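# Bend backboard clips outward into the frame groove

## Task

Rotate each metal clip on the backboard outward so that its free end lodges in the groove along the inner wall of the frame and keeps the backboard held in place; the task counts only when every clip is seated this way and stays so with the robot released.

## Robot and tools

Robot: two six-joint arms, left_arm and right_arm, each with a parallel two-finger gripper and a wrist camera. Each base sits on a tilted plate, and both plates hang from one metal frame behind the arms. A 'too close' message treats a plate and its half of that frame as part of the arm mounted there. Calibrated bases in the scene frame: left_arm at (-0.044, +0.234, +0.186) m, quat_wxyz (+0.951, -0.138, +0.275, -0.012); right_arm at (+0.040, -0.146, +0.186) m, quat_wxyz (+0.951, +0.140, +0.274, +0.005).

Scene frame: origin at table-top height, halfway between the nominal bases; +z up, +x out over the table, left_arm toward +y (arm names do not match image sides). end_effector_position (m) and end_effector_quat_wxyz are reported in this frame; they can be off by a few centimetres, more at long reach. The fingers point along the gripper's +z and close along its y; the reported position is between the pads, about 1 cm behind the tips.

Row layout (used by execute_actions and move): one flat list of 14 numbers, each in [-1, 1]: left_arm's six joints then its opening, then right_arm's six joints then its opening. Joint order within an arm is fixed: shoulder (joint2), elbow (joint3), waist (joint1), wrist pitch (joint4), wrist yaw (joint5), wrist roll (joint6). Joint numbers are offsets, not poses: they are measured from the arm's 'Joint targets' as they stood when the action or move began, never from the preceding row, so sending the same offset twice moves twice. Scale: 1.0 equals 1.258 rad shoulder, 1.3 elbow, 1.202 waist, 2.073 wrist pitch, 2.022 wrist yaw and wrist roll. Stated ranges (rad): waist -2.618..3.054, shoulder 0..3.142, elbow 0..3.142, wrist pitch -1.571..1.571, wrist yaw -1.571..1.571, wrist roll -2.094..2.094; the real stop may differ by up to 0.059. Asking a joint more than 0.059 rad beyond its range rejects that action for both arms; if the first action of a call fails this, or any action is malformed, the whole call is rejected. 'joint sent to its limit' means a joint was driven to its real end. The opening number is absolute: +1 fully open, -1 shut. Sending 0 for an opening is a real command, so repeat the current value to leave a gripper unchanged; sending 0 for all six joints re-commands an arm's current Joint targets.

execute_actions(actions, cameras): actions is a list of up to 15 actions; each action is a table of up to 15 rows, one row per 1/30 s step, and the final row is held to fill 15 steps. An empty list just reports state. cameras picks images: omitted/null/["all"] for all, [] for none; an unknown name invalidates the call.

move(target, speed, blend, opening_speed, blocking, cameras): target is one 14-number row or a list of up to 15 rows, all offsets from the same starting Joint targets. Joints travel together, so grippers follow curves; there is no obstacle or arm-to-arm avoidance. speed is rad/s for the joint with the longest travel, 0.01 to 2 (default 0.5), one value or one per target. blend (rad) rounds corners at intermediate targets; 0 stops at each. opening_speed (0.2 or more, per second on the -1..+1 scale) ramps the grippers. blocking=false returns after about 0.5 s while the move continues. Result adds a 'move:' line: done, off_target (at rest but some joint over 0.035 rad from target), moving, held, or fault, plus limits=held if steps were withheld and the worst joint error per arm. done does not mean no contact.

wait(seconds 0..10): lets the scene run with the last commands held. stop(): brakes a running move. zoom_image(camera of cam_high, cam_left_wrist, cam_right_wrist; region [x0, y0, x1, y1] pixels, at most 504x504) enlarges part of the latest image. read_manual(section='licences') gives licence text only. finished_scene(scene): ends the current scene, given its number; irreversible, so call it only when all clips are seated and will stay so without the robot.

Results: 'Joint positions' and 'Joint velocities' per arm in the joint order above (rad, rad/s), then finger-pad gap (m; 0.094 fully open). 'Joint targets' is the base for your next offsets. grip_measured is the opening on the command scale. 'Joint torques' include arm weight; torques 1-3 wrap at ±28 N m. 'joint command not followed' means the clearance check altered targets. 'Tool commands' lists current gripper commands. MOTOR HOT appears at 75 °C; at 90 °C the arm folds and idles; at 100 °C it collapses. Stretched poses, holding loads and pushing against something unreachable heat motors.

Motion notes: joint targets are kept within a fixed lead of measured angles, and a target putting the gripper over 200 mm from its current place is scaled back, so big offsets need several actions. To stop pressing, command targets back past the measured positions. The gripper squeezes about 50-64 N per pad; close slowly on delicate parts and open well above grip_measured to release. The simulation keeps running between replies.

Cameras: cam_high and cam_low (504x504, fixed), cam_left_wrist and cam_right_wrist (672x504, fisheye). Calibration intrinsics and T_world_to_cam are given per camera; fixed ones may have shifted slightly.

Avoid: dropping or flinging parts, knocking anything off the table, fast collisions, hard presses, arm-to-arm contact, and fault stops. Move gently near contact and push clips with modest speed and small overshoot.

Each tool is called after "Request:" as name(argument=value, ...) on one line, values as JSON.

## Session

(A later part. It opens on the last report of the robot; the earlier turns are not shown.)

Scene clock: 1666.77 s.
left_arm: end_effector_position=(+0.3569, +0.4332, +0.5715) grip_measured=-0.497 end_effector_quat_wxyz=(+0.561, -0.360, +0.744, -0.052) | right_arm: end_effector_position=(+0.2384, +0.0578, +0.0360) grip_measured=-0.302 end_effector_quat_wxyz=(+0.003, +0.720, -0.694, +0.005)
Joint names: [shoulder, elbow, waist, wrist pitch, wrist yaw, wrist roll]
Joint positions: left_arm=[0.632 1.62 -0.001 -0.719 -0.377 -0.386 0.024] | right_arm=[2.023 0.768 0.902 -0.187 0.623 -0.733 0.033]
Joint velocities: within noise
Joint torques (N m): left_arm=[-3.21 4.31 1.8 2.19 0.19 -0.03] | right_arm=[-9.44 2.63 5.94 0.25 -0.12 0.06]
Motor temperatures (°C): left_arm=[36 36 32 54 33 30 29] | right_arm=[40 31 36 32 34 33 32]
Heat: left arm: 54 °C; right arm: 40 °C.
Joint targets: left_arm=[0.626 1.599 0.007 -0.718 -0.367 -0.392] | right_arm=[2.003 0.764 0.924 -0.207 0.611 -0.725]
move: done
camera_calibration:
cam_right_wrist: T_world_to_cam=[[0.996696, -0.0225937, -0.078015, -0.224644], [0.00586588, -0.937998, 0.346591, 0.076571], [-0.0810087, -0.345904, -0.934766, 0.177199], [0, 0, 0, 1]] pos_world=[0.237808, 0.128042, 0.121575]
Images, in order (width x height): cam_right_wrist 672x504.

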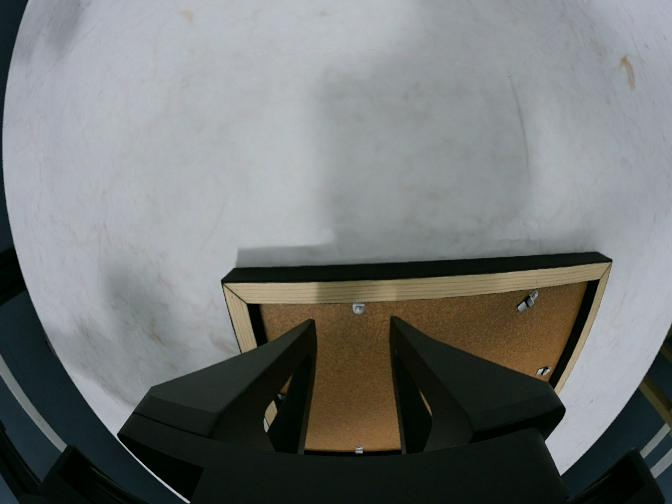

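Request:
move(target=[[0,0,0,0,0,0,-0.5,-0.0342,0.003,0.0258,-0.0304,0,0,-0.3],[0,0,0,0,0,0,-0.5,0.031,0.2685,-0.1514,-0.1076,-0.0168,0.6864,-0.3],[0,0,0,0,0,0,-0.5,0.031,0.2685,-0.1514,-0.1076,-0.0168,0.6864,0.35]], speed=[0.3,0.8,0.3], blend=[0.02,0,0], cameras=["cam_right_wrist"])

Request:
zoom_image(camera="cam_right_wrist", region=[300, 260, 450, 380])

Scene clock: 1710.30 s.
left_arm: end_effector_position=(+0.3569, +0.4332, +0.5715) grip_measured=-0.497 end_effector_quat_wxyz=(+0.561, -0.360, +0.744, -0.052) | right_arm: end_effector_position=(+0.3387, +0.0698, +0.0451) grip_measured=+0.348 end_effector_quat_wxyz=(+0.000, -0.016, +1.000, +0.001)
Joint names: [shoulder, elbow, waist, wrist pitch, wrist yaw, wrist roll]
Joint positions: left_arm=[0.632 1.62 -0.001 -0.719 -0.377 -0.386 0.024] | right_arm=[2.017 1.098 0.749 -0.411 0.581 0.655 0.063]
Joint velocities: within noise
Joint torques (N m): left_arm=[-3.28 4.3 1.8 2.2 0.18 -0.04] | right_arm=[-7.02 5.57 4.27 0.28 -0.02 0.06]
Motor temperatures (°C): left_arm=[36 36 32 54 33 30 29] | right_arm=[42 32 37 31 34 33 31]
Heat: left arm: 54 °C; right arm: 42 °C.
Joint targets: left_arm=[0.626 1.599 0.007 -0.718 -0.367 -0.392] | right_arm=[2.042 1.113 0.742 -0.430 0.577 0.663]
move: done
camera_calibration:
cam_right_wrist: T_world_to_cam=[[-0.0263365, -0.996042, -0.0848974, 0.0911701], [-0.9413, -0.00388189, 0.33755, 0.340153], [-0.336543, 0.0888038, -0.937471, 0.254377], [0, 0, 0, 1]] pos_world=[0.408195, 0.0695401, 0.131392]
Images, in order (width x height): cam_right_wrist 672x504.

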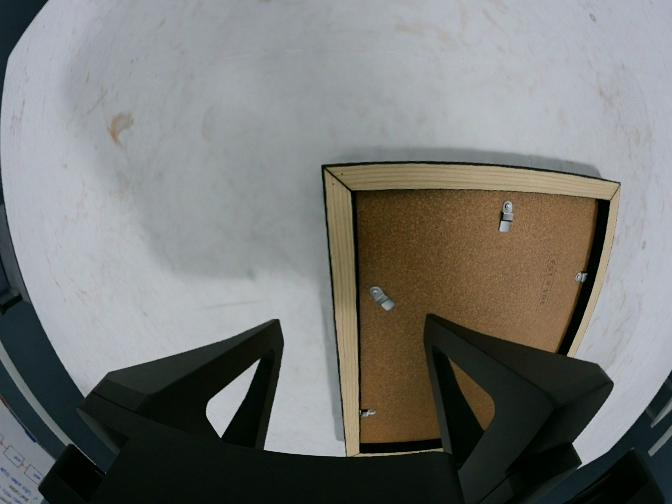

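Scaled by 3.360 from the camera's 672x504 image, which has a finer 960x720 frame.

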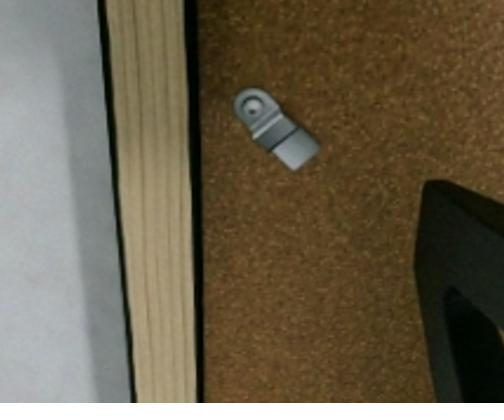

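Request:
move(target=[0,0,0,0,0,0,-0.5,0.0644,0.0015,-0.0241,0.0656,-0.002,-0.0252,0.35], speed=0.12, cameras=["cam_right_wrist"])

Request:
zoom_image(camera="cam_right_wrist", region=[270, 270, 430, 398])

Scene clock: 1745.23 s.
left_arm: end_effector_position=(+0.3569, +0.4332, +0.5715) grip_measured=-0.497 end_effector_quat_wxyz=(+0.561, -0.360, +0.744, -0.052) | right_arm: end_effector_position=(+0.3339, +0.0736, +0.0185) grip_measured=+0.348 end_effector_quat_wxyz=(-0.002, -0.019, +1.000, -0.001)
Joint names: [shoulder, elbow, waist, wrist pitch, wrist yaw, wrist roll]
Joint positions: left_arm=[0.632 1.62 -0.001 -0.719 -0.377 -0.386 0.024] | right_arm=[2.098 1.098 0.723 -0.321 0.578 0.622 0.063]
Joint velocities: within noise
Joint torques (N m): left_arm=[-3.23 4.31 1.8 2.2 0.18 -0.04] | right_arm=[-7.32 5.19 4.16 0.7 -0.02 -0.07]
Motor temperatures (°C): left_arm=[36 36 32 54 33 30 29] | right_arm=[41 32 37 31 34 33 31]
Heat: left arm: 54 °C; right arm: 41 °C.
Joint targets: left_arm=[0.626 1.599 0.007 -0.718 -0.367 -0.392] | right_arm=[2.123 1.115 0.713 -0.294 0.573 0.612]
move: done
camera_calibration:
cam_right_wrist: T_world_to_cam=[[-0.0201957, -0.996676, -0.0789198, 0.0904823], [-0.940124, -0.00793097, 0.340739, 0.344455], [-0.340233, 0.0810759, -0.93684, 0.229282], [0, 0, 0, 1]] pos_world=[0.403667, 0.0743242, 0.104572]
Images, in order (width x height): cam_right_wrist 672x504.

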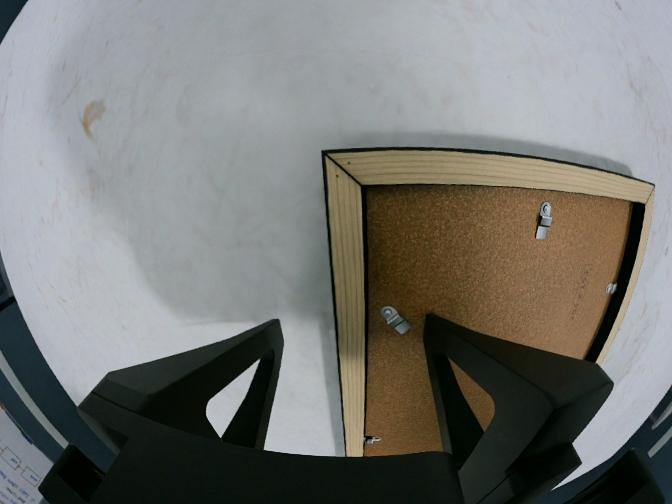

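Scaled by 3.150 from the camera's 672x504 image, which has a finer 960x720 frame.

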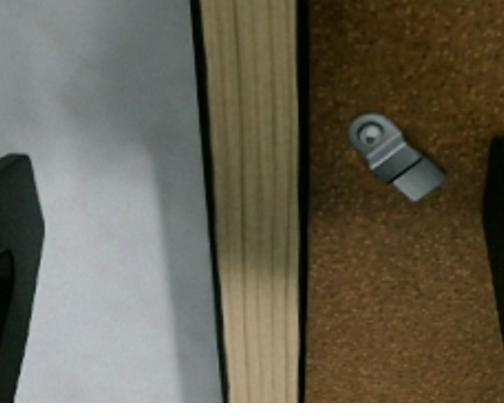

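Request:
move(target=[[0,0,0,0,0,0,-0.5,0.001,0,0,0.008,0,0,0.35],[0,0,0,0,0,0,-0.5,0.001,0,0,0.008,0,0,-0.1]], speed=0.1, opening_speed=0.35, cameras=["cam_right_wrist"])

Scene clock: 1757.73 s.
left_arm: end_effector_position=(+0.3569, +0.4332, +0.5715) grip_measured=-0.497 end_effector_quat_wxyz=(+0.561, -0.360, +0.744, -0.052) | right_arm: end_effector_position=(+0.3377, +0.0735, +0.0184) grip_measured=-0.098 end_effector_quat_wxyz=(+0.006, -0.016, +1.000, -0.003)
Joint names: [shoulder, elbow, waist, wrist pitch, wrist yaw, wrist roll]
Joint positions: left_arm=[0.632 1.62 -0.001 -0.719 -0.377 -0.386 0.024] | right_arm=[2.098 1.098 0.722 -0.308 0.59 0.62 0.042]
Joint velocities: within noise
Joint torques (N m): left_arm=[-3.23 4.29 1.77 2.19 0.19 -0.04] | right_arm=[-7.12 5.19 4.23 0.76 -0.14 -0.1]
Motor temperatures (°C): left_arm=[36 36 32 54 33 30 29] | right_arm=[40 33 37 31 34 33 31]
Heat: left arm: 54 °C; right arm: 40 °C.
Joint targets: left_arm=[0.626 1.599 0.007 -0.718 -0.367 -0.392] | right_arm=[2.124 1.115 0.713 -0.278 0.573 0.612]
move: done; target 2's new numbers were sent with right_arm's wrist pitch 0.036 rad from that target
camera_calibration:
cam_right_wrist: T_world_to_cam=[[-0.0247409, -0.996783, -0.076231, 0.0919044], [-0.945596, -0.00141051, 0.325339, 0.349737], [-0.3244, 0.0801329, -0.94252, 0.225289], [0, 0, 0, 1]] pos_world=[0.406068, 0.074049, 0.105563]
Images, in order (width x height): cam_right_wrist 672x504.

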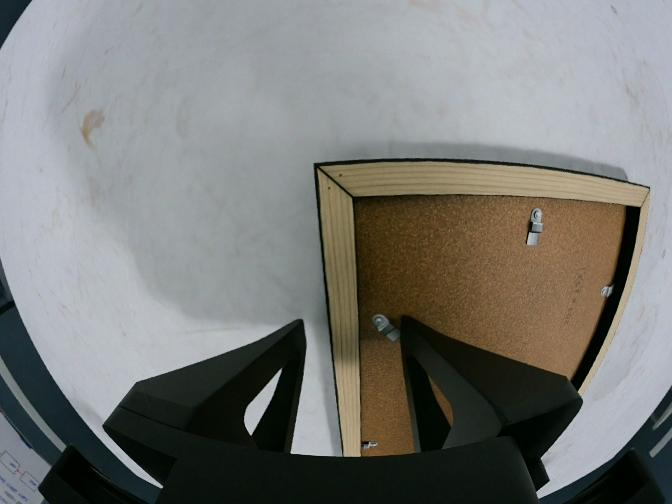

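Request:
move(target=[[0,0,0,0,0,0,-0.5,0,0,0,0,0,0,-0.35]], opening_speed=0.3, cameras=["cam_right_wrist"])

Request:
zoom_image(camera="cam_right_wrist", region=[300, 290, 420, 386])

Scene clock: 1765.53 s.
left_arm: end_effector_position=(+0.3569, +0.4332, +0.5715) grip_measured=-0.497 end_effector_quat_wxyz=(+0.561, -0.360, +0.744, -0.052) | right_arm: end_effector_position=(+0.3382, +0.0728, +0.0183) grip_measured=-0.347 end_effector_quat_wxyz=(+0.007, -0.016, +1.000, -0.005)
Joint names: [shoulder, elbow, waist, wrist pitch, wrist yaw, wrist roll]
Joint positions: left_arm=[0.632 1.62 -0.001 -0.719 -0.377 -0.386 0.024] | right_arm=[2.098 1.098 0.722 -0.308 0.594 0.62 0.031]
Joint velocities: within noise
Joint torques (N m): left_arm=[-3.25 4.29 1.78 2.19 0.18 -0.04] | right_arm=[-7.28 5.2 4.15 0.72 -0.18 -0.11]
Motor temperatures (°C): left_arm=[36 36 32 54 33 30 29] | right_arm=[40 33 36 31 34 33 31]
Heat: left arm: 54 °C; right arm: 40 °C.
Joint targets: left_arm=[0.626 1.599 0.007 -0.718 -0.367 -0.392] | right_arm=[2.124 1.115 0.713 -0.278 0.573 0.612]
move: done
camera_calibration:
cam_right_wrist: T_world_to_cam=[[-0.0245256, -0.997026, -0.0730579, 0.0911336], [-0.946313, -0.000408404, 0.323252, 0.350402], [-0.32232, 0.0770636, -0.943489, 0.22497], [0, 0, 0, 1]] pos_world=[0.406338, 0.0736687, 0.105647]
Images, in order (width x height): cam_right_wrist 672x504.

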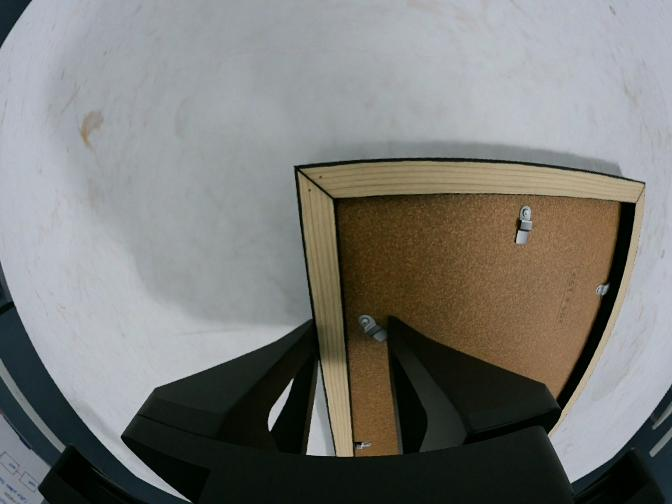

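Scaled by 4.200 from the camera's 672x504 image, which has a finer 960x720 frame.

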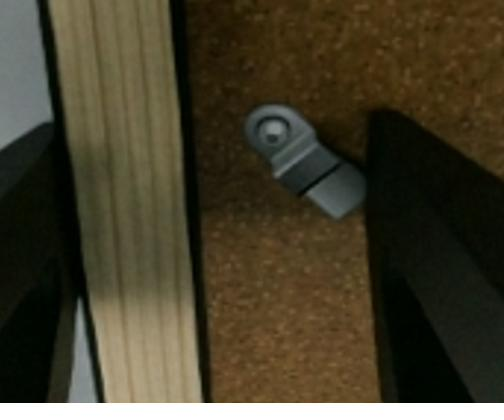

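Request:
move(target=[[0,0,0,0,0,0,-0.5,0,0,0,0,0,0,-0.5]], opening_speed=0.25, cameras=["cam_right_wrist"])

Request:
zoom_image(camera="cam_right_wrist", region=[300, 290, 420, 386])

Scene clock: 1774.47 s.
left_arm: end_effector_position=(+0.3569, +0.4332, +0.5715) grip_measured=-0.497 end_effector_quat_wxyz=(+0.561, -0.360, +0.744, -0.052) | right_arm: end_effector_position=(+0.3367, +0.0753, +0.0183) grip_measured=-0.496 end_effector_quat_wxyz=(+0.003, -0.015, +1.000, +0.002)
Joint names: [shoulder, elbow, waist, wrist pitch, wrist yaw, wrist roll]
Joint positions: left_arm=[0.632 1.62 -0.001 -0.719 -0.377 -0.386 0.024] | right_arm=[2.098 1.098 0.722 -0.306 0.577 0.62 0.024]
Joint velocities: within noise
Joint torques (N m): left_arm=[-3.23 4.3 1.74 2.18 0.19 -0.04] | right_arm=[-7.12 5.24 4.26 0.71 -0.01 -0.11]
Motor temperatures (°C): left_arm=[36 36 32 54 33 30 29] | right_arm=[39 33 36 31 34 33 31]
Heat: left arm: 54 °C; right arm: 39 °C.
Joint targets: left_arm=[0.626 1.599 0.007 -0.718 -0.367 -0.392] | right_arm=[2.124 1.115 0.713 -0.278 0.573 0.612]
move: done
camera_calibration:
cam_right_wrist: T_world_to_cam=[[-0.0259666, -0.995904, -0.0866111, 0.0942646], [-0.943392, -0.00424564, 0.331654, 0.348137], [-0.330663, 0.0903202, -0.939417, 0.226006], [0, 0, 0, 1]] pos_world=[0.405609, 0.0749436, 0.105017]
Images, in order (width x height): cam_right_wrist 672x504.

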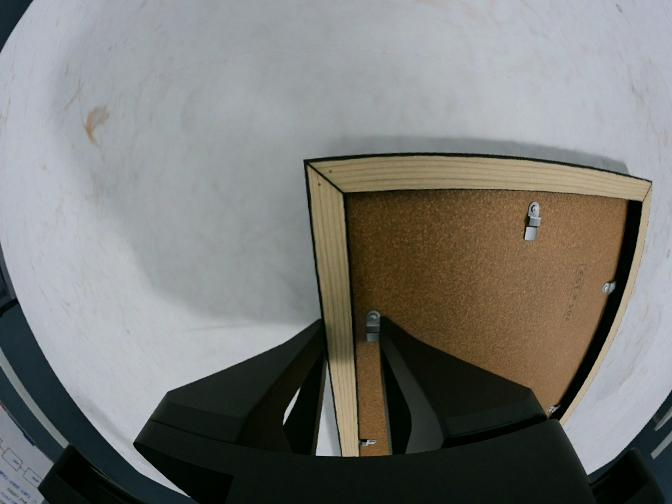

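Scaled by 4.200 from the camera's 672x504 image, which has a finer 960x720 frame.

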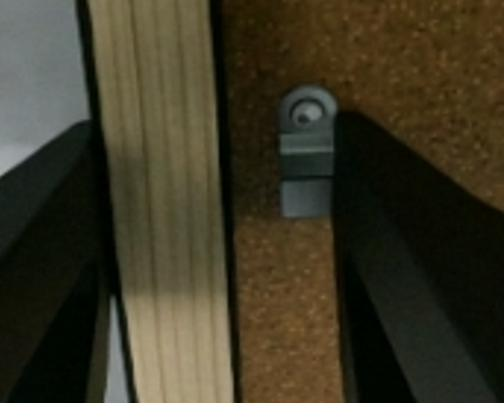

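Request:
move(target=[[0,0,0,0,0,0,-0.5,0,0,0,0,0,0,-0.42],[0,0,0,0,0,0,-0.5,0,0,0,-0.0314,0,0,-0.42]], speed=0.1, opening_speed=0.5, cameras=["cam_right_wrist"])

Request:
zoom_image(camera="cam_right_wrist", region=[300, 290, 420, 386])

Scene clock: 1791.53 s.
left_arm: end_effector_position=(+0.3569, +0.4332, +0.5715) grip_measured=-0.497 end_effector_quat_wxyz=(+0.561, -0.360, +0.744, -0.052) | right_arm: end_effector_position=(+0.3343, +0.0739, +0.0185) grip_measured=-0.422 end_effector_quat_wxyz=(-0.003, -0.019, +1.000, +0.000)
Joint names: [shoulder, elbow, waist, wrist pitch, wrist yaw, wrist roll]
Joint positions: left_arm=[0.632 1.62 -0.001 -0.719 -0.377 -0.386 0.024] | right_arm=[2.098 1.099 0.722 -0.323 0.574 0.62 0.027]
Joint velocities: within noise
Joint torques (N m): left_arm=[-3.23 4.3 1.78 2.19 0.18 -0.03] | right_arm=[-7.27 5.08 4.3 0.25 0 -0.11]
Motor temperatures (°C): left_arm=[36 36 32 54 33 30 29] | right_arm=[39 33 36 32 34 33 31]
Heat: left arm: 54 °C; right arm: 39 °C.
Joint targets: left_arm=[0.626 1.599 0.007 -0.718 -0.367 -0.392] | right_arm=[2.124 1.115 0.713 -0.343 0.573 0.612]
move: done
camera_calibration:
cam_right_wrist: T_world_to_cam=[[-0.0190239, -0.996525, -0.0810976, 0.0904243], [-0.939542, -0.00991958, 0.342289, 0.344723], [-0.341904, 0.0827063, -0.936088, 0.229797], [0, 0, 0, 1]] pos_world=[0.404171, 0.0745239, 0.104449]
Images, in order (width x height): cam_right_wrist 672x504.

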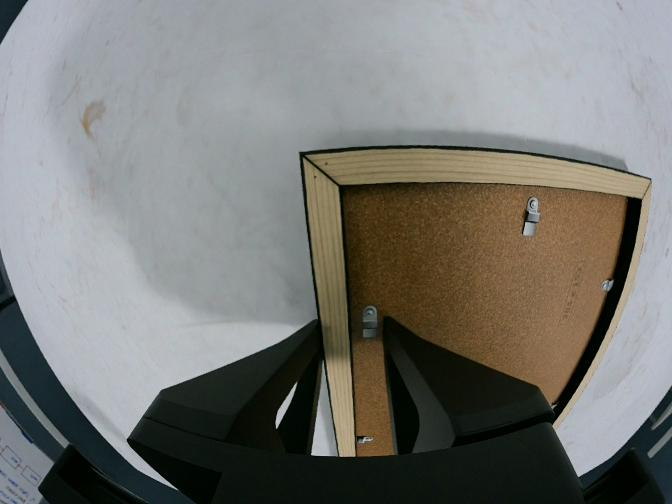

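Scaled by 4.200 from the camera's 672x504 image, which has a finer 960x720 frame.

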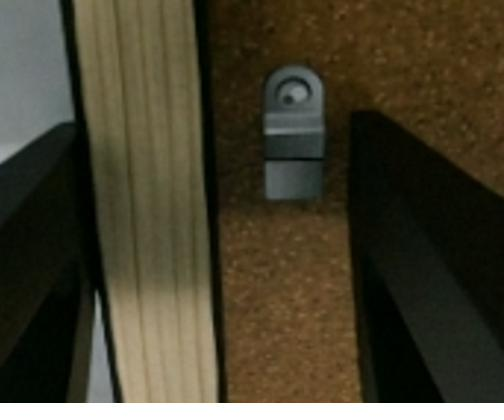

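Request:
move(target=[[0,0,0,0,0,0,-0.5,0,0,0,0,0,0,-0.6]], opening_speed=0.25, cameras=["cam_right_wrist"])

Request:
zoom_image(camera="cam_right_wrist", region=[300, 290, 420, 386])

Scene clock: 1799.83 s.
left_arm: end_effector_position=(+0.3569, +0.4332, +0.5715) grip_measured=-0.497 end_effector_quat_wxyz=(+0.561, -0.360, +0.744, -0.052) | right_arm: end_effector_position=(+0.3339, +0.0755, +0.0187) grip_measured=-0.597 end_effector_quat_wxyz=(-0.005, -0.019, +1.000, +0.004)
Joint names: [shoulder, elbow, waist, wrist pitch, wrist yaw, wrist roll]
Joint positions: left_arm=[0.632 1.62 -0.001 -0.719 -0.377 -0.386 0.024] | right_arm=[2.098 1.101 0.722 -0.323 0.565 0.62 0.019]
Joint velocities: within noise
Joint torques (N m): left_arm=[-3.23 4.29 1.8 2.19 0.19 -0.03] | right_arm=[-7.09 4.85 4.41 0.27 0.06 -0.09]
Motor temperatures (°C): left_arm=[36 36 32 54 33 30 29] | right_arm=[39 33 36 31 34 33 31]
Heat: left arm: 54 °C; right arm: 39 °C.
Joint targets: left_arm=[0.626 1.599 0.007 -0.718 -0.367 -0.392] | right_arm=[2.124 1.115 0.713 -0.343 0.573 0.612]
move: done
camera_calibration:
cam_right_wrist: T_world_to_cam=[[-0.0202861, -0.995825, -0.0889991, 0.0925498], [-0.937973, -0.0118605, 0.346507, 0.34384], [-0.346116, 0.0905079, -0.933816, 0.23047], [0, 0, 0, 1]] pos_world=[0.404159, 0.0753822, 0.104311]
Images, in order (width x height): cam_right_wrist 672x504.

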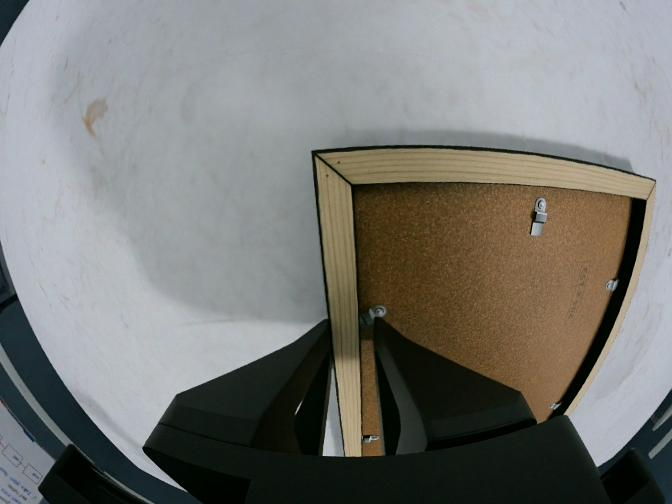

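Scaled by 4.200 from the camera's 672x504 image, which has a finer 960x720 frame.

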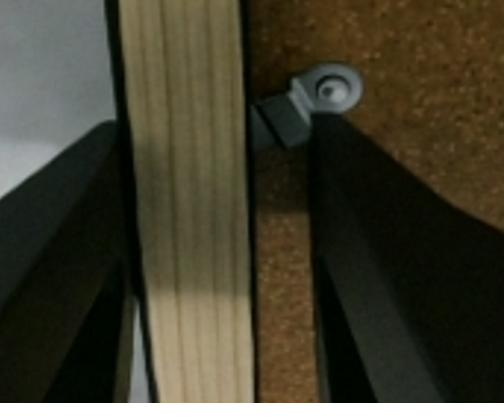

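Rotating nicely. Fully close.

Request:
move(target=[[0,0,0,0,0,0,-0.5,0,0,0,0,0,0,-0.75],[0,0,0,0,0,0,-0.5,0,0,0,0,0,0,-0.6]], opening_speed=0.25, cameras=["cam_right_wrist"])

Request:
zoom_image(camera="cam_right_wrist", region=[300, 290, 420, 386])

Scene clock: 1806.47 s.
left_arm: end_effector_position=(+0.3569, +0.4332, +0.5715) grip_measured=-0.497 end_effector_quat_wxyz=(+0.561, -0.360, +0.744, -0.052) | right_arm: end_effector_position=(+0.3334, +0.0758, +0.0187) grip_measured=-0.602 end_effector_quat_wxyz=(-0.007, -0.019, +1.000, +0.005)
Joint names: [shoulder, elbow, waist, wrist pitch, wrist yaw, wrist roll]
Joint positions: left_arm=[0.632 1.62 -0.001 -0.719 -0.377 -0.386 0.024] | right_arm=[2.098 1.101 0.722 -0.324 0.562 0.619 0.019]
Joint velocities: within noise
Joint torques (N m): left_arm=[-3.28 4.29 1.81 2.2 0.18 -0.03] | right_arm=[-7.17 5 4.22 0.3 0.12 -0.15]
Motor temperatures (°C): left_arm=[36 36 32 54 33 30 29] | right_arm=[39 33 36 31 34 33 31]
Heat: left arm: 54 °C; right arm: 39 °C.
Joint targets: left_arm=[0.626 1.599 0.007 -0.718 -0.367 -0.392] | right_arm=[2.124 1.115 0.713 -0.343 0.573 0.612]
move: done
camera_calibration:
cam_right_wrist: T_world_to_cam=[[-0.0195335, -0.99568, -0.0907742, 0.0925856], [-0.937048, -0.0134292, 0.348943, 0.343106], [-0.348654, 0.0918758, -0.932737, 0.230991], [0, 0, 0, 1]] pos_world=[0.403851, 0.0755707, 0.104134]
Images, in order (width x height): cam_right_wrist 672x504.

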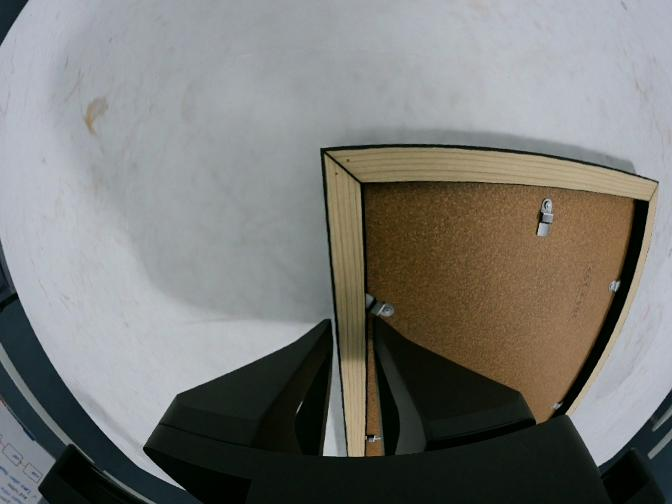

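Scaled by 4.200 from the camera's 672x504 image, which has a finer 960x720 frame.

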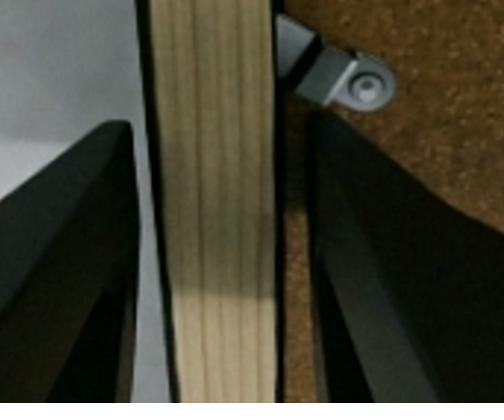

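Request:
move(target=[[0,0,0,0,0,0,-0.5,-0.039,0,0.0266,-0.0154,0,0.0138,-0.6],[0,0,0,0,0,0,-0.5,-0.0827,0.0046,0.0507,-0.041,0,0.0292,-0.6]], speed=0.2, blend=[0.02,0], cameras=["cam_right_wrist"])

Request:
zoom_image(camera="cam_right_wrist", region=[300, 260, 420, 356])

Scene clock: 1825.40 s.
left_arm: end_effector_position=(+0.3569, +0.4332, +0.5715) grip_measured=-0.497 end_effector_quat_wxyz=(+0.561, -0.360, +0.744, -0.052) | right_arm: end_effector_position=(+0.3339, +0.0757, +0.0408) grip_measured=-0.602 end_effector_quat_wxyz=(-0.009, -0.016, +1.000, +0.007)
Joint names: [shoulder, elbow, waist, wrist pitch, wrist yaw, wrist roll]
Joint positions: left_arm=[0.632 1.62 -0.001 -0.719 -0.377 -0.386 0.024] | right_arm=[2.041 1.107 0.752 -0.408 0.563 0.663 0.019]
Joint velocities: within noise
Joint torques (N m): left_arm=[-3.25 4.3 1.78 2.2 0.19 -0.04] | right_arm=[-11.45 5.11 6.57 0.22 0.09 0.1]
Motor temperatures (°C): left_arm=[36 36 32 54 33 30 29] | right_arm=[39 33 36 31 34 33 31]
Heat: left arm: 54 °C; right arm: 39 °C.
Joint targets: left_arm=[0.626 1.599 0.007 -0.718 -0.367 -0.392] | right_arm=[2.020 1.121 0.774 -0.428 0.573 0.671]
move: done
camera_calibration:
cam_right_wrist: T_world_to_cam=[[-0.0274541, -0.995113, -0.0948464, 0.097276], [-0.935144, -0.00795788, 0.354178, 0.334677], [-0.353202, 0.0984187, -0.930356, 0.252705], [0, 0, 0, 1]] pos_world=[0.404897, 0.0745931, 0.125797]
Images, in order (width x height): cam_right_wrist 672x504.

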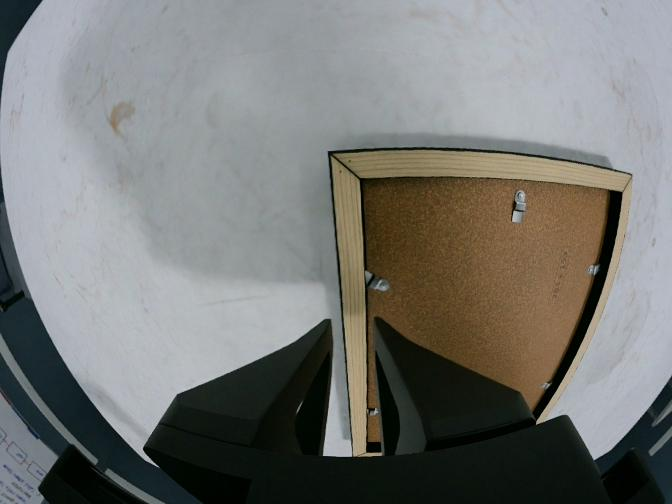

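Scaled by 4.200 from the camera's 672x504 image, which has a finer 960x720 frame.

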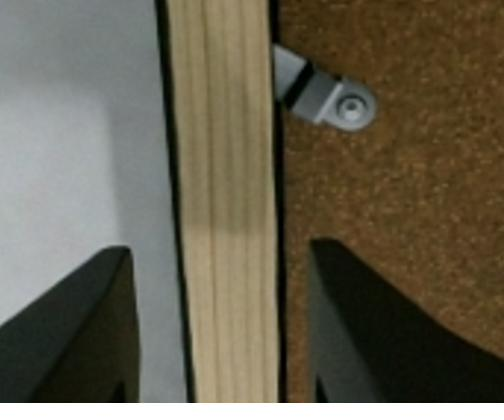

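Request:
move(target=[[0,0,0,0,0,0,-0.5,-0.0199,-0.0323,-0.0441,0.0251,0.0074,-0.8022,-0.3]], speed=0.9, cameras=["cam_right_wrist"])

Request:
zoom_image(camera="cam_right_wrist", region=[290, 250, 410, 346])

Scene clock: 1853.33 s.
left_arm: end_effector_position=(+0.3569, +0.4332, +0.5715) grip_measured=-0.497 end_effector_quat_wxyz=(+0.561, -0.360, +0.744, -0.052) | right_arm: end_effector_position=(+0.3421, +0.0649, +0.0395) grip_measured=-0.302 end_effector_quat_wxyz=(+0.001, +0.720, -0.694, +0.003)
Joint names: [shoulder, elbow, waist, wrist pitch, wrist yaw, wrist roll]
Joint positions: left_arm=[0.632 1.62 -0.001 -0.719 -0.377 -0.386 0.024] | right_arm=[2.022 1.093 0.73 -0.391 0.585 -0.943 0.033]
Joint velocities: within noise
Joint torques (N m): left_arm=[-3.25 4.29 1.78 2.2 0.18 -0.03] | right_arm=[-12.08 2.93 4.1 0.53 0.05 -0.12]
Motor temperatures (°C): left_arm=[36 36 32 54 33 30 29] | right_arm=[43 33 38 31 34 33 31]
Heat: left arm: 54 °C; right arm: 43 °C.
Joint targets: left_arm=[0.626 1.599 0.007 -0.718 -0.367 -0.392] | right_arm=[1.995 1.079 0.721 -0.376 0.588 -0.951]
move: done
camera_calibration:
cam_right_wrist: T_world_to_cam=[[0.99667, -0.021078, -0.0787715, -0.327555], [0.00706929, -0.940042, 0.340985, 0.0813137], [-0.0812358, -0.340407, -0.936763, 0.191198], [0, 0, 0, 1]] pos_world=[0.341421, 0.134619, 0.125579]
Images, in order (width x height): cam_right_wrist 672x504.

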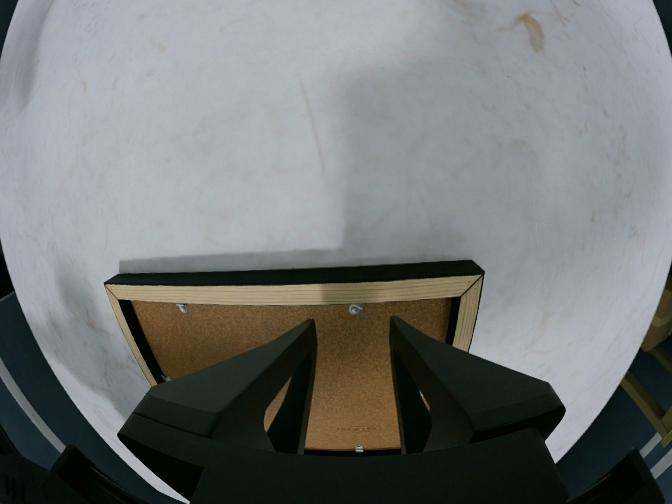

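Scaled by 4.200 from the camera's 672x504 image, which has a finer 960x720 frame.

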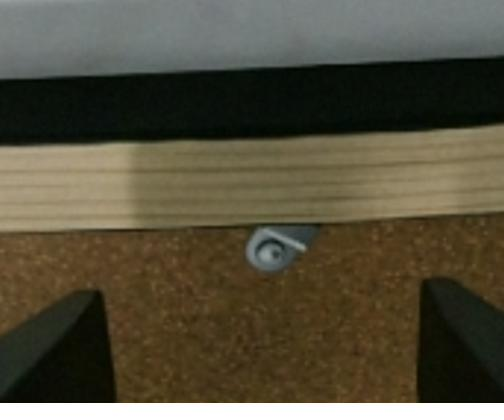

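Request:
move(target=[[0,0,0,0,0,0,-0.5,0.0811,-0.0015,-0.0308,0.0429,-0.0114,-0.0208,-0.3]], speed=0.1, cameras=["cam_right_wrist"])

Request:
zoom_image(camera="cam_right_wrist", region=[290, 270, 410, 366])

Scene clock: 1881.27 s.
left_arm: end_effector_position=(+0.3569, +0.4332, +0.5715) grip_measured=-0.497 end_effector_quat_wxyz=(+0.561, -0.360, +0.744, -0.052) | right_arm: end_effector_position=(+0.3460, +0.0616, +0.0191) grip_measured=-0.302 end_effector_quat_wxyz=(+0.001, +0.719, -0.695, +0.007)
Joint names: [shoulder, elbow, waist, wrist pitch, wrist yaw, wrist roll]
Joint positions: left_arm=[0.632 1.62 -0.001 -0.719 -0.377 -0.386 0.024] | right_arm=[2.07 1.093 0.69 -0.317 0.584 -0.986 0.033]
Joint velocities: within noise
Joint torques (N m): left_arm=[-3.25 4.29 1.81 2.2 0.18 -0.03] | right_arm=[-7.05 2.32 4.33 0.72 -0.19 -0.09]
Motor temperatures (°C): left_arm=[36 36 32 54 33 30 29] | right_arm=[48 32 37 31 34 33 31]
Heat: left arm: 54 °C; right arm: 48 °C.
Joint targets: left_arm=[0.626 1.599 0.007 -0.718 -0.367 -0.392] | right_arm=[2.097 1.077 0.684 -0.287 0.565 -0.993]
move: done
camera_calibration:
cam_right_wrist: T_world_to_cam=[[0.997023, -0.024937, -0.0729652, -0.333131], [0.00200312, -0.937567, 0.3478, 0.0866681], [-0.0770828, -0.34691, -0.934725, 0.170229], [0, 0, 0, 1]] pos_world=[0.345087, 0.132004, 0.104667]
Images, in order (width x height): cam_right_wrist 672x504.

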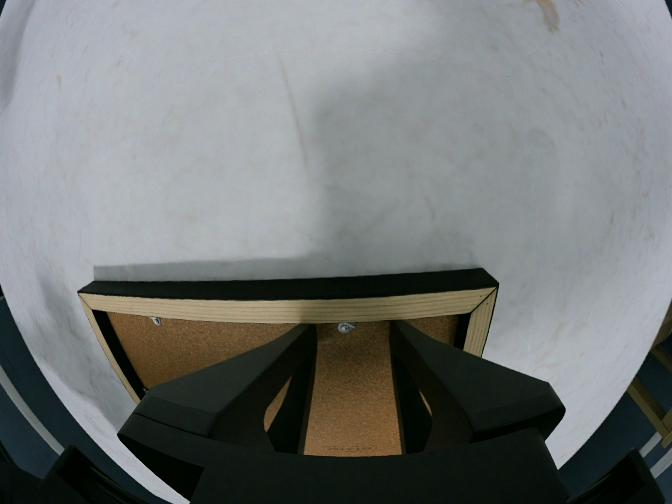

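Scaled by 4.200 from the camera's 672x504 image, which has a finer 960x720 frame.

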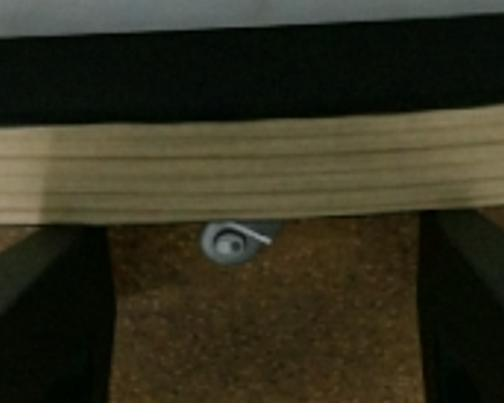

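Request:
move(target=[[0,0,0,0,0,0,-0.5,0.004,0,0,0.003,-0.006,0,-0.3]], speed=0.1, cameras=[])

Scene clock: 1891.77 s.
left_arm: end_effector_position=(+0.3569, +0.4332, +0.5715) grip_measured=-0.497 end_effector_quat_wxyz=(+0.561, -0.360, +0.744, -0.052) | right_arm: end_effector_position=(+0.3458, +0.0616, +0.0187) grip_measured=-0.302 end_effector_quat_wxyz=(+0.001, +0.719, -0.695, +0.008)
Joint names: [shoulder, elbow, waist, wrist pitch, wrist yaw, wrist roll]
Joint positions: left_arm=[0.632 1.62 -0.001 -0.719 -0.377 -0.386 0.024] | right_arm=[2.072 1.093 0.69 -0.316 0.585 -0.986 0.033]
Joint velocities: within noise
Joint torques (N m): left_arm=[-3.25 4.3 1.78 2.2 0.2 -0.03] | right_arm=[-6.69 2.45 4.42 0.72 -0.3 -0.1]
Motor temperatures (°C): left_arm=[36 36 32 54 33 30 29] | right_arm=[45 32 37 31 34 33 31]
Heat: left arm: 54 °C; right arm: 45 °C.
Joint targets: left_arm=[0.626 1.599 0.007 -0.718 -0.367 -0.392] | right_arm=[2.102 1.077 0.684 -0.281 0.553 -0.993]
move: done
No camera images: "cameras" was empty.

Request:
move(target=[[0,0,0,0,0,0,-0.5,0.002,0,0,0,0.006,0,-0.6],[0,0,0,0,0,0,-0.5,0.002,0,0,0,0.006,0,-0.8]], opening_speed=0.25, cameras=["cam_right_wrist"])

Request:
zoom_image(camera="cam_right_wrist", region=[320, 300, 390, 356])

Scene clock: 1906.23 s.
left_arm: end_effector_position=(+0.3569, +0.4332, +0.5715) grip_measured=-0.497 end_effector_quat_wxyz=(+0.561, -0.360, +0.744, -0.052) | right_arm: end_effector_position=(+0.3444, +0.0613, +0.0179) grip_measured=-0.798 end_effector_quat_wxyz=(+0.003, +0.720, -0.694, +0.007)
Joint names: [shoulder, elbow, waist, wrist pitch, wrist yaw, wrist roll]
Joint positions: left_arm=[0.632 1.62 -0.001 -0.719 -0.377 -0.386 0.024] | right_arm=[2.074 1.09 0.69 -0.315 0.585 -0.986 0.009]
Joint velocities: within noise
Joint torques (N m): left_arm=[-3.26 4.3 1.78 2.2 0.18 -0.04] | right_arm=[-6.69 2.47 4.45 0.75 -0.17 -0.13]
Motor temperatures (°C): left_arm=[36 36 32 54 33 30 29] | right_arm=[43 32 37 31 34 33 31]
Heat: left arm: 54 °C; right arm: 43 °C.
Joint targets: left_arm=[0.626 1.599 0.007 -0.718 -0.367 -0.392] | right_arm=[2.104 1.077 0.684 -0.280 0.565 -0.993]
move: done
camera_calibration:
cam_right_wrist: T_world_to_cam=[[0.996928, -0.0223099, -0.0750844, -0.33173], [0.00540815, -0.936687, 0.350125, 0.0855015], [-0.0781418, -0.349456, -0.933689, 0.169353], [0, 0, 0, 1]] pos_world=[0.343482, 0.131869, 0.103279]
Images, in order (width x height): cam_right_wrist 672x504.

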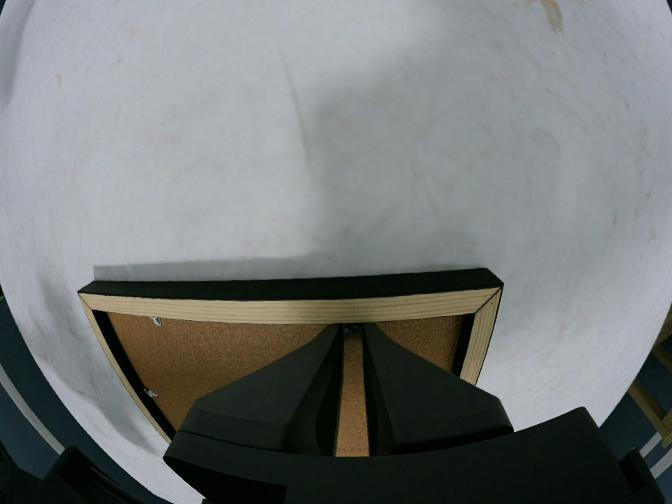

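Scaled by 7.200 from the camera's 672x504 image, which has a finer 960x720 frame.

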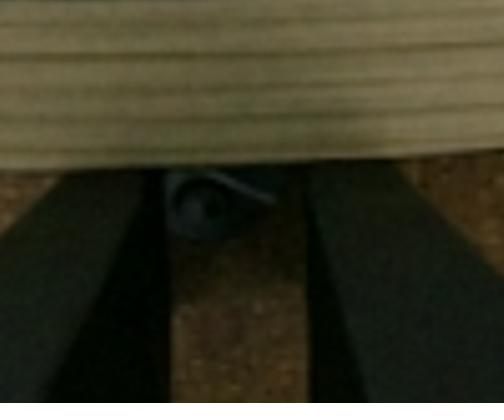

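Request:
move(target=[[0,0,0,0,0,0,-0.5,0,0,0,0,0,0,-0.9],[0,0,0,0,0,0,-0.5,0,0,0,0,0,0,-1.0]], opening_speed=0.25, cameras=[])

Request:
move(target=[[0,0,0,0,0,0,-0.5,0,0,0,0,0,0,-0.5]], opening_speed=0.8, cameras=["cam_right_wrist"])

Request:
zoom_image(camera="cam_right_wrist", region=[320, 300, 390, 356])

Scene clock: 1920.33 s.
left_arm: end_effector_position=(+0.3569, +0.4332, +0.5715) grip_measured=-0.497 end_effector_quat_wxyz=(+0.561, -0.360, +0.744, -0.052) | right_arm: end_effector_position=(+0.3431, +0.0607, +0.0177) grip_measured=-0.935 end_effector_quat_wxyz=(+0.005, +0.721, -0.693, +0.006)
Joint names: [shoulder, elbow, waist, wrist pitch, wrist yaw, wrist roll]
Joint positions: left_arm=[0.632 1.62 -0.001 -0.719 -0.377 -0.386 0.024] | right_arm=[2.074 1.088 0.69 -0.318 0.584 -0.986 0.003]
Joint velocities: within noise
Joint torques (N m): left_arm=[-3.23 4.29 1.77 2.19 0.19 -0.04] | right_arm=[-6.65 2.59 4.48 0.74 -0.19 -0.11]
Motor temperatures (°C): left_arm=[36 36 32 54 33 30 29] | right_arm=[42 32 36 31 34 33 31]
Heat: left arm: 54 °C; right arm: 42 °C.
Joint targets: left_arm=[0.626 1.599 0.007 -0.718 -0.367 -0.392] | right_arm=[2.104 1.077 0.684 -0.280 0.565 -0.993]
move: off_target (right_arm); target 2's new numbers were sent with right_arm's wrist pitch 0.036 rad from that target; right_arm: the wrist pitch is farthest, 0.038 rad from its target
No camera images: "cameras" was empty.

Scene clock: 1921.20 s.
left_arm: end_effector_position=(+0.3569, +0.4332, +0.5715) grip_measured=-0.497 end_effector_quat_wxyz=(+0.561, -0.360, +0.744, -0.052) | right_arm: end_effector_position=(+0.3489, +0.0612, +0.0178) grip_measured=-0.502 end_effector_quat_wxyz=(-0.003, +0.716, -0.698, +0.016)
Joint names: [shoulder, elbow, waist, wrist pitch, wrist yaw, wrist roll]
Joint positions: left_arm=[0.632 1.62 -0.001 -0.719 -0.377 -0.386 0.024] | right_arm=[2.074 1.088 0.69 -0.294 0.6 -0.987 0.023]
Joint velocities: within noise
Joint torques (N m): left_arm=[-3.26 4.29 1.74 2.19 0.19 -0.03] | right_arm=[-6.89 2.8 4.3 0.56 -0.3 -0.09]
Motor temperatures (°C): left_arm=[36 36 32 54 33 30 29] | right_arm=[42 32 36 31 34 33 31]
Heat: left arm: 54 °C; right arm: 42 °C.
Joint targets: left_arm=[0.626 1.599 0.007 -0.718 -0.367 -0.392] | right_arm=[2.104 1.077 0.684 -0.280 0.565 -0.993]
move: done
camera_calibration:
cam_right_wrist: T_world_to_cam=[[0.998074, -0.0319097, -0.0531942, -0.336455], [-0.0110656, -0.935376, 0.353482, 0.0910877], [-0.0610361, -0.352213, -0.933928, 0.163774], [0, 0, 0, 1]] pos_world=[0.346811, 0.132148, 0.102858]
Images, in order (width x height): cam_right_wrist 672x504.

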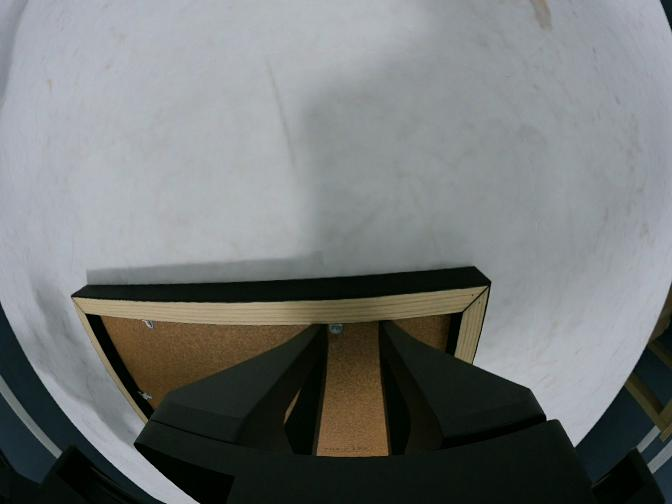

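Scaled by 7.200 from the camera's 672x504 image, which has a finer 960x720 frame.

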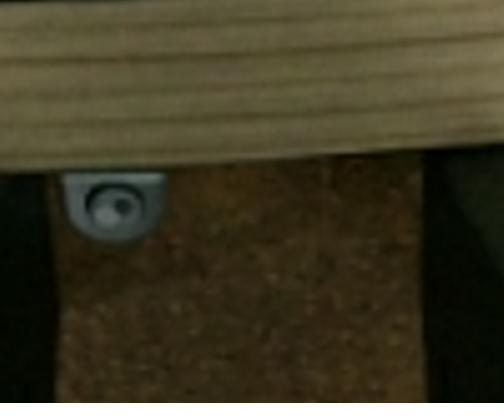

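Request:
move(target=[[0,0,0,0,0,0,-0.5,0,0,0,0,0,0,-0.2],[0,0,0,0,0,0,-0.5,-0.0358,0,0.025,-0.0145,0,0.01,-0.2],[0,0,0,0,0,0,-0.5,-0.0866,0.0062,0.0507,-0.0646,0.0099,0.0287,-0.2]], speed=0.2, blend=[0,0.02,0], cameras=["cam_right_wrist"])

Request:
zoom_image(camera="cam_right_wrist", region=[290, 250, 410, 346])

Scene clock: 1935.23 s.
left_arm: end_effector_position=(+0.3569, +0.4332, +0.5715) grip_measured=-0.497 end_effector_quat_wxyz=(+0.561, -0.360, +0.744, -0.052) | right_arm: end_effector_position=(+0.3429, +0.0601, +0.0384) grip_measured=-0.202 end_effector_quat_wxyz=(+0.005, +0.718, -0.696, +0.006)
Joint names: [shoulder, elbow, waist, wrist pitch, wrist yaw, wrist roll]
Joint positions: left_arm=[0.632 1.62 -0.001 -0.719 -0.377 -0.386 0.024] | right_arm=[2.019 1.089 0.722 -0.394 0.592 -0.943 0.037]
Joint velocities: within noise
Joint torques (N m): left_arm=[-3.23 4.27 1.78 2.2 0.19 -0.04] | right_arm=[-11.63 3.6 6.56 0.26 -0.06 0.04]
Motor temperatures (°C): left_arm=[36 36 32 54 33 30 29] | right_arm=[42 32 37 31 34 33 31]
Heat: left arm: 54 °C; right arm: 42 °C.
Joint targets: left_arm=[0.626 1.599 0.007 -0.718 -0.367 -0.392] | right_arm=[1.995 1.085 0.745 -0.414 0.585 -0.935]
move: done
camera_calibration:
cam_right_wrist: T_world_to_cam=[[0.996522, -0.0264683, -0.0790115, -0.328135], [0.00300816, -0.936165, 0.351548, 0.0779554], [-0.0832727, -0.350563, -0.93283, 0.189738], [0, 0, 0, 1]] pos_world=[0.34256, 0.130809, 0.123661]
Images, in order (width x height): cam_right_wrist 672x504.

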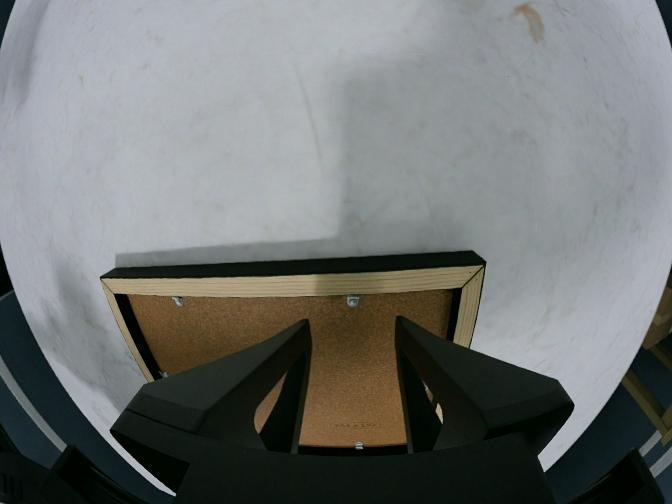

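Scaled by 4.200 from the camera's 672x504 image, which has a finer 960x720 frame.

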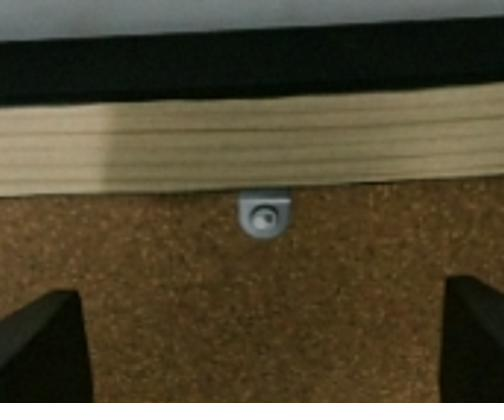

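Request:
zoom_image(camera="cam_right_wrist", region=[150, 280, 210, 328])

Scaled by 8.400 from the camera's 672x504 image, which has a finer 960x720 frame.

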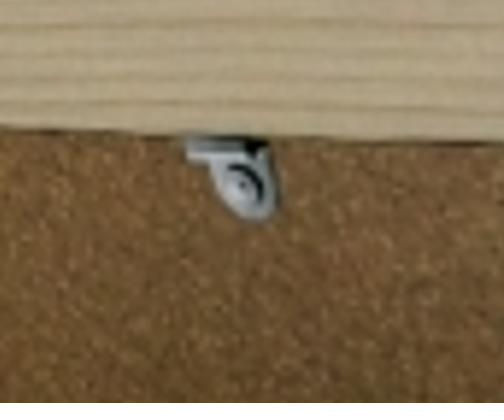

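Request:
move(target=[[0,0,0,0,0,0,-0.5,-0.1431,-0.0438,-0.193,-0.001,-0.0381,0.6637,-0.2]], speed=0.7, cameras=["cam_right_wrist"])

Request:
zoom_image(camera="cam_right_wrist", region=[290, 240, 410, 336])

Scene clock: 2018.07 s.
left_arm: end_effector_position=(+0.3569, +0.4332, +0.5715) grip_measured=-0.497 end_effector_quat_wxyz=(+0.561, -0.360, +0.744, -0.052) | right_arm: end_effector_position=(+0.3847, -0.0086, +0.0444) grip_measured=-0.202 end_effector_quat_wxyz=(+0.000, -0.016, +1.000, +0.001)
Joint names: [shoulder, elbow, waist, wrist pitch, wrist yaw, wrist roll]
Joint positions: left_arm=[0.632 1.62 -0.001 -0.719 -0.377 -0.386 0.024] | right_arm=[1.841 1.043 0.52 -0.399 0.513 0.398 0.038]
Joint velocities: within noise
Joint torques (N m): left_arm=[-3.28 4.29 1.76 2.2 0.18 -0.03] | right_arm=[-11.93 2.97 3.4 0.3 -0.07 0.05]
Motor temperatures (°C): left_arm=[36 36 32 54 33 30 29] | right_arm=[44 32 38 31 34 33 31]
Heat: left arm: 54 °C; right arm: 44 °C.
Joint targets: left_arm=[0.626 1.599 0.007 -0.718 -0.367 -0.392] | right_arm=[1.816 1.028 0.513 -0.416 0.508 0.407]
move: done
camera_calibration:
cam_right_wrist: T_world_to_cam=[[-0.0256311, -0.996183, -0.0834474, 0.0139423], [-0.941606, -0.00397693, 0.336693, 0.383555], [-0.335739, 0.0872044, -0.93791, 0.275832], [0, 0, 0, 1]] pos_world=[0.454123, -0.00863929, 0.130729]
Images, in order (width x height): cam_right_wrist 672x504.

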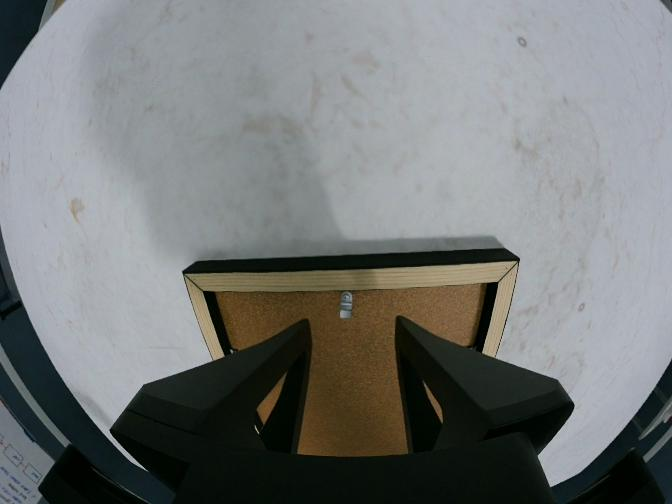

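Scaled by 4.200 from the camera's 672x504 image, which has a finer 960x720 frame.

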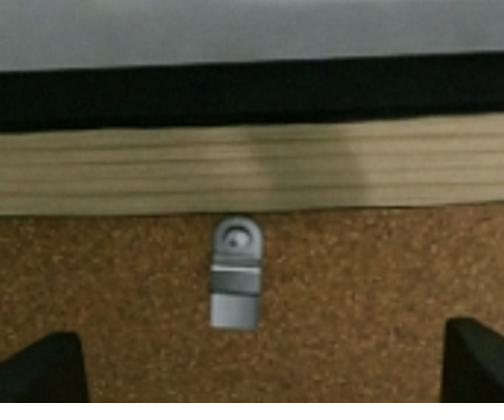

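Request:
move(target=[[0,0,0,0,0,0,-0.5,0.1049,0.001,-0.0233,0.0642,-0.0049,-0.0237,-0.3]], speed=0.12, cameras=["cam_right_wrist"])

Request:
zoom_image(camera="cam_right_wrist", region=[290, 270, 410, 366])

Scene clock: 2069.17 s.
left_arm: end_effector_position=(+0.3569, +0.4332, +0.5715) grip_measured=-0.497 end_effector_quat_wxyz=(+0.561, -0.360, +0.744, -0.052) | right_arm: end_effector_position=(+0.3820, -0.0045, +0.0181) grip_measured=-0.298 end_effector_quat_wxyz=(-0.003, -0.018, +1.000, +0.000)
Joint names: [shoulder, elbow, waist, wrist pitch, wrist yaw, wrist roll]
Joint positions: left_arm=[0.632 1.62 -0.001 -0.719 -0.377 -0.386 0.024] | right_arm=[1.923 1.043 0.494 -0.31 0.504 0.369 0.033]
Joint velocities: within noise
Joint torques (N m): left_arm=[-3.26 4.27 1.78 2.2 0.18 -0.05] | right_arm=[-7.51 2.65 3.25 0.69 -0.04 -0.13]
Motor temperatures (°C): left_arm=[36 36 32 54 33 30 29] | right_arm=[47 32 36 31 34 33 31]
Heat: left arm: 54 °C; right arm: 47 °C.
Joint targets: left_arm=[0.626 1.599 0.007 -0.718 -0.367 -0.392] | right_arm=[1.947 1.030 0.485 -0.283 0.498 0.359]
move: done
camera_calibration:
cam_right_wrist: T_world_to_cam=[[-0.0209003, -0.996455, -0.0814846, 0.0138435], [-0.939849, -0.00821217, 0.341491, 0.389014], [-0.340949, 0.0837205, -0.936346, 0.251872], [0, 0, 0, 1]] pos_world=[0.451779, -0.00409777, 0.104122]
Images, in order (width x height): cam_right_wrist 672x504.

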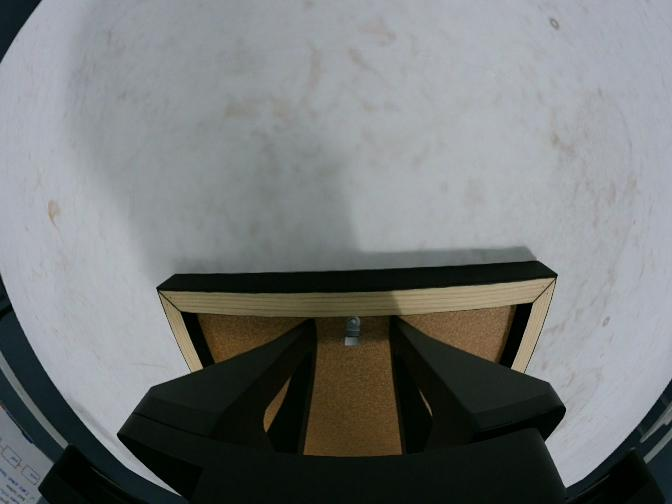

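Scaled by 4.200 from the camera's 672x504 image, which has a finer 960x720 frame.

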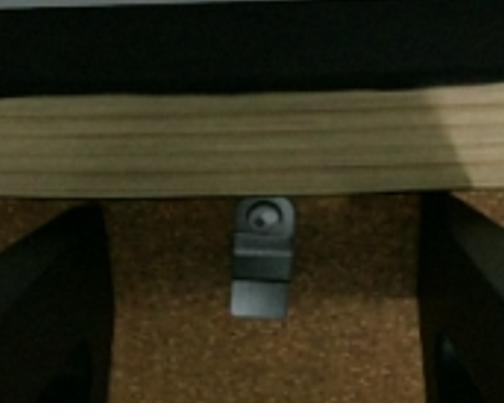

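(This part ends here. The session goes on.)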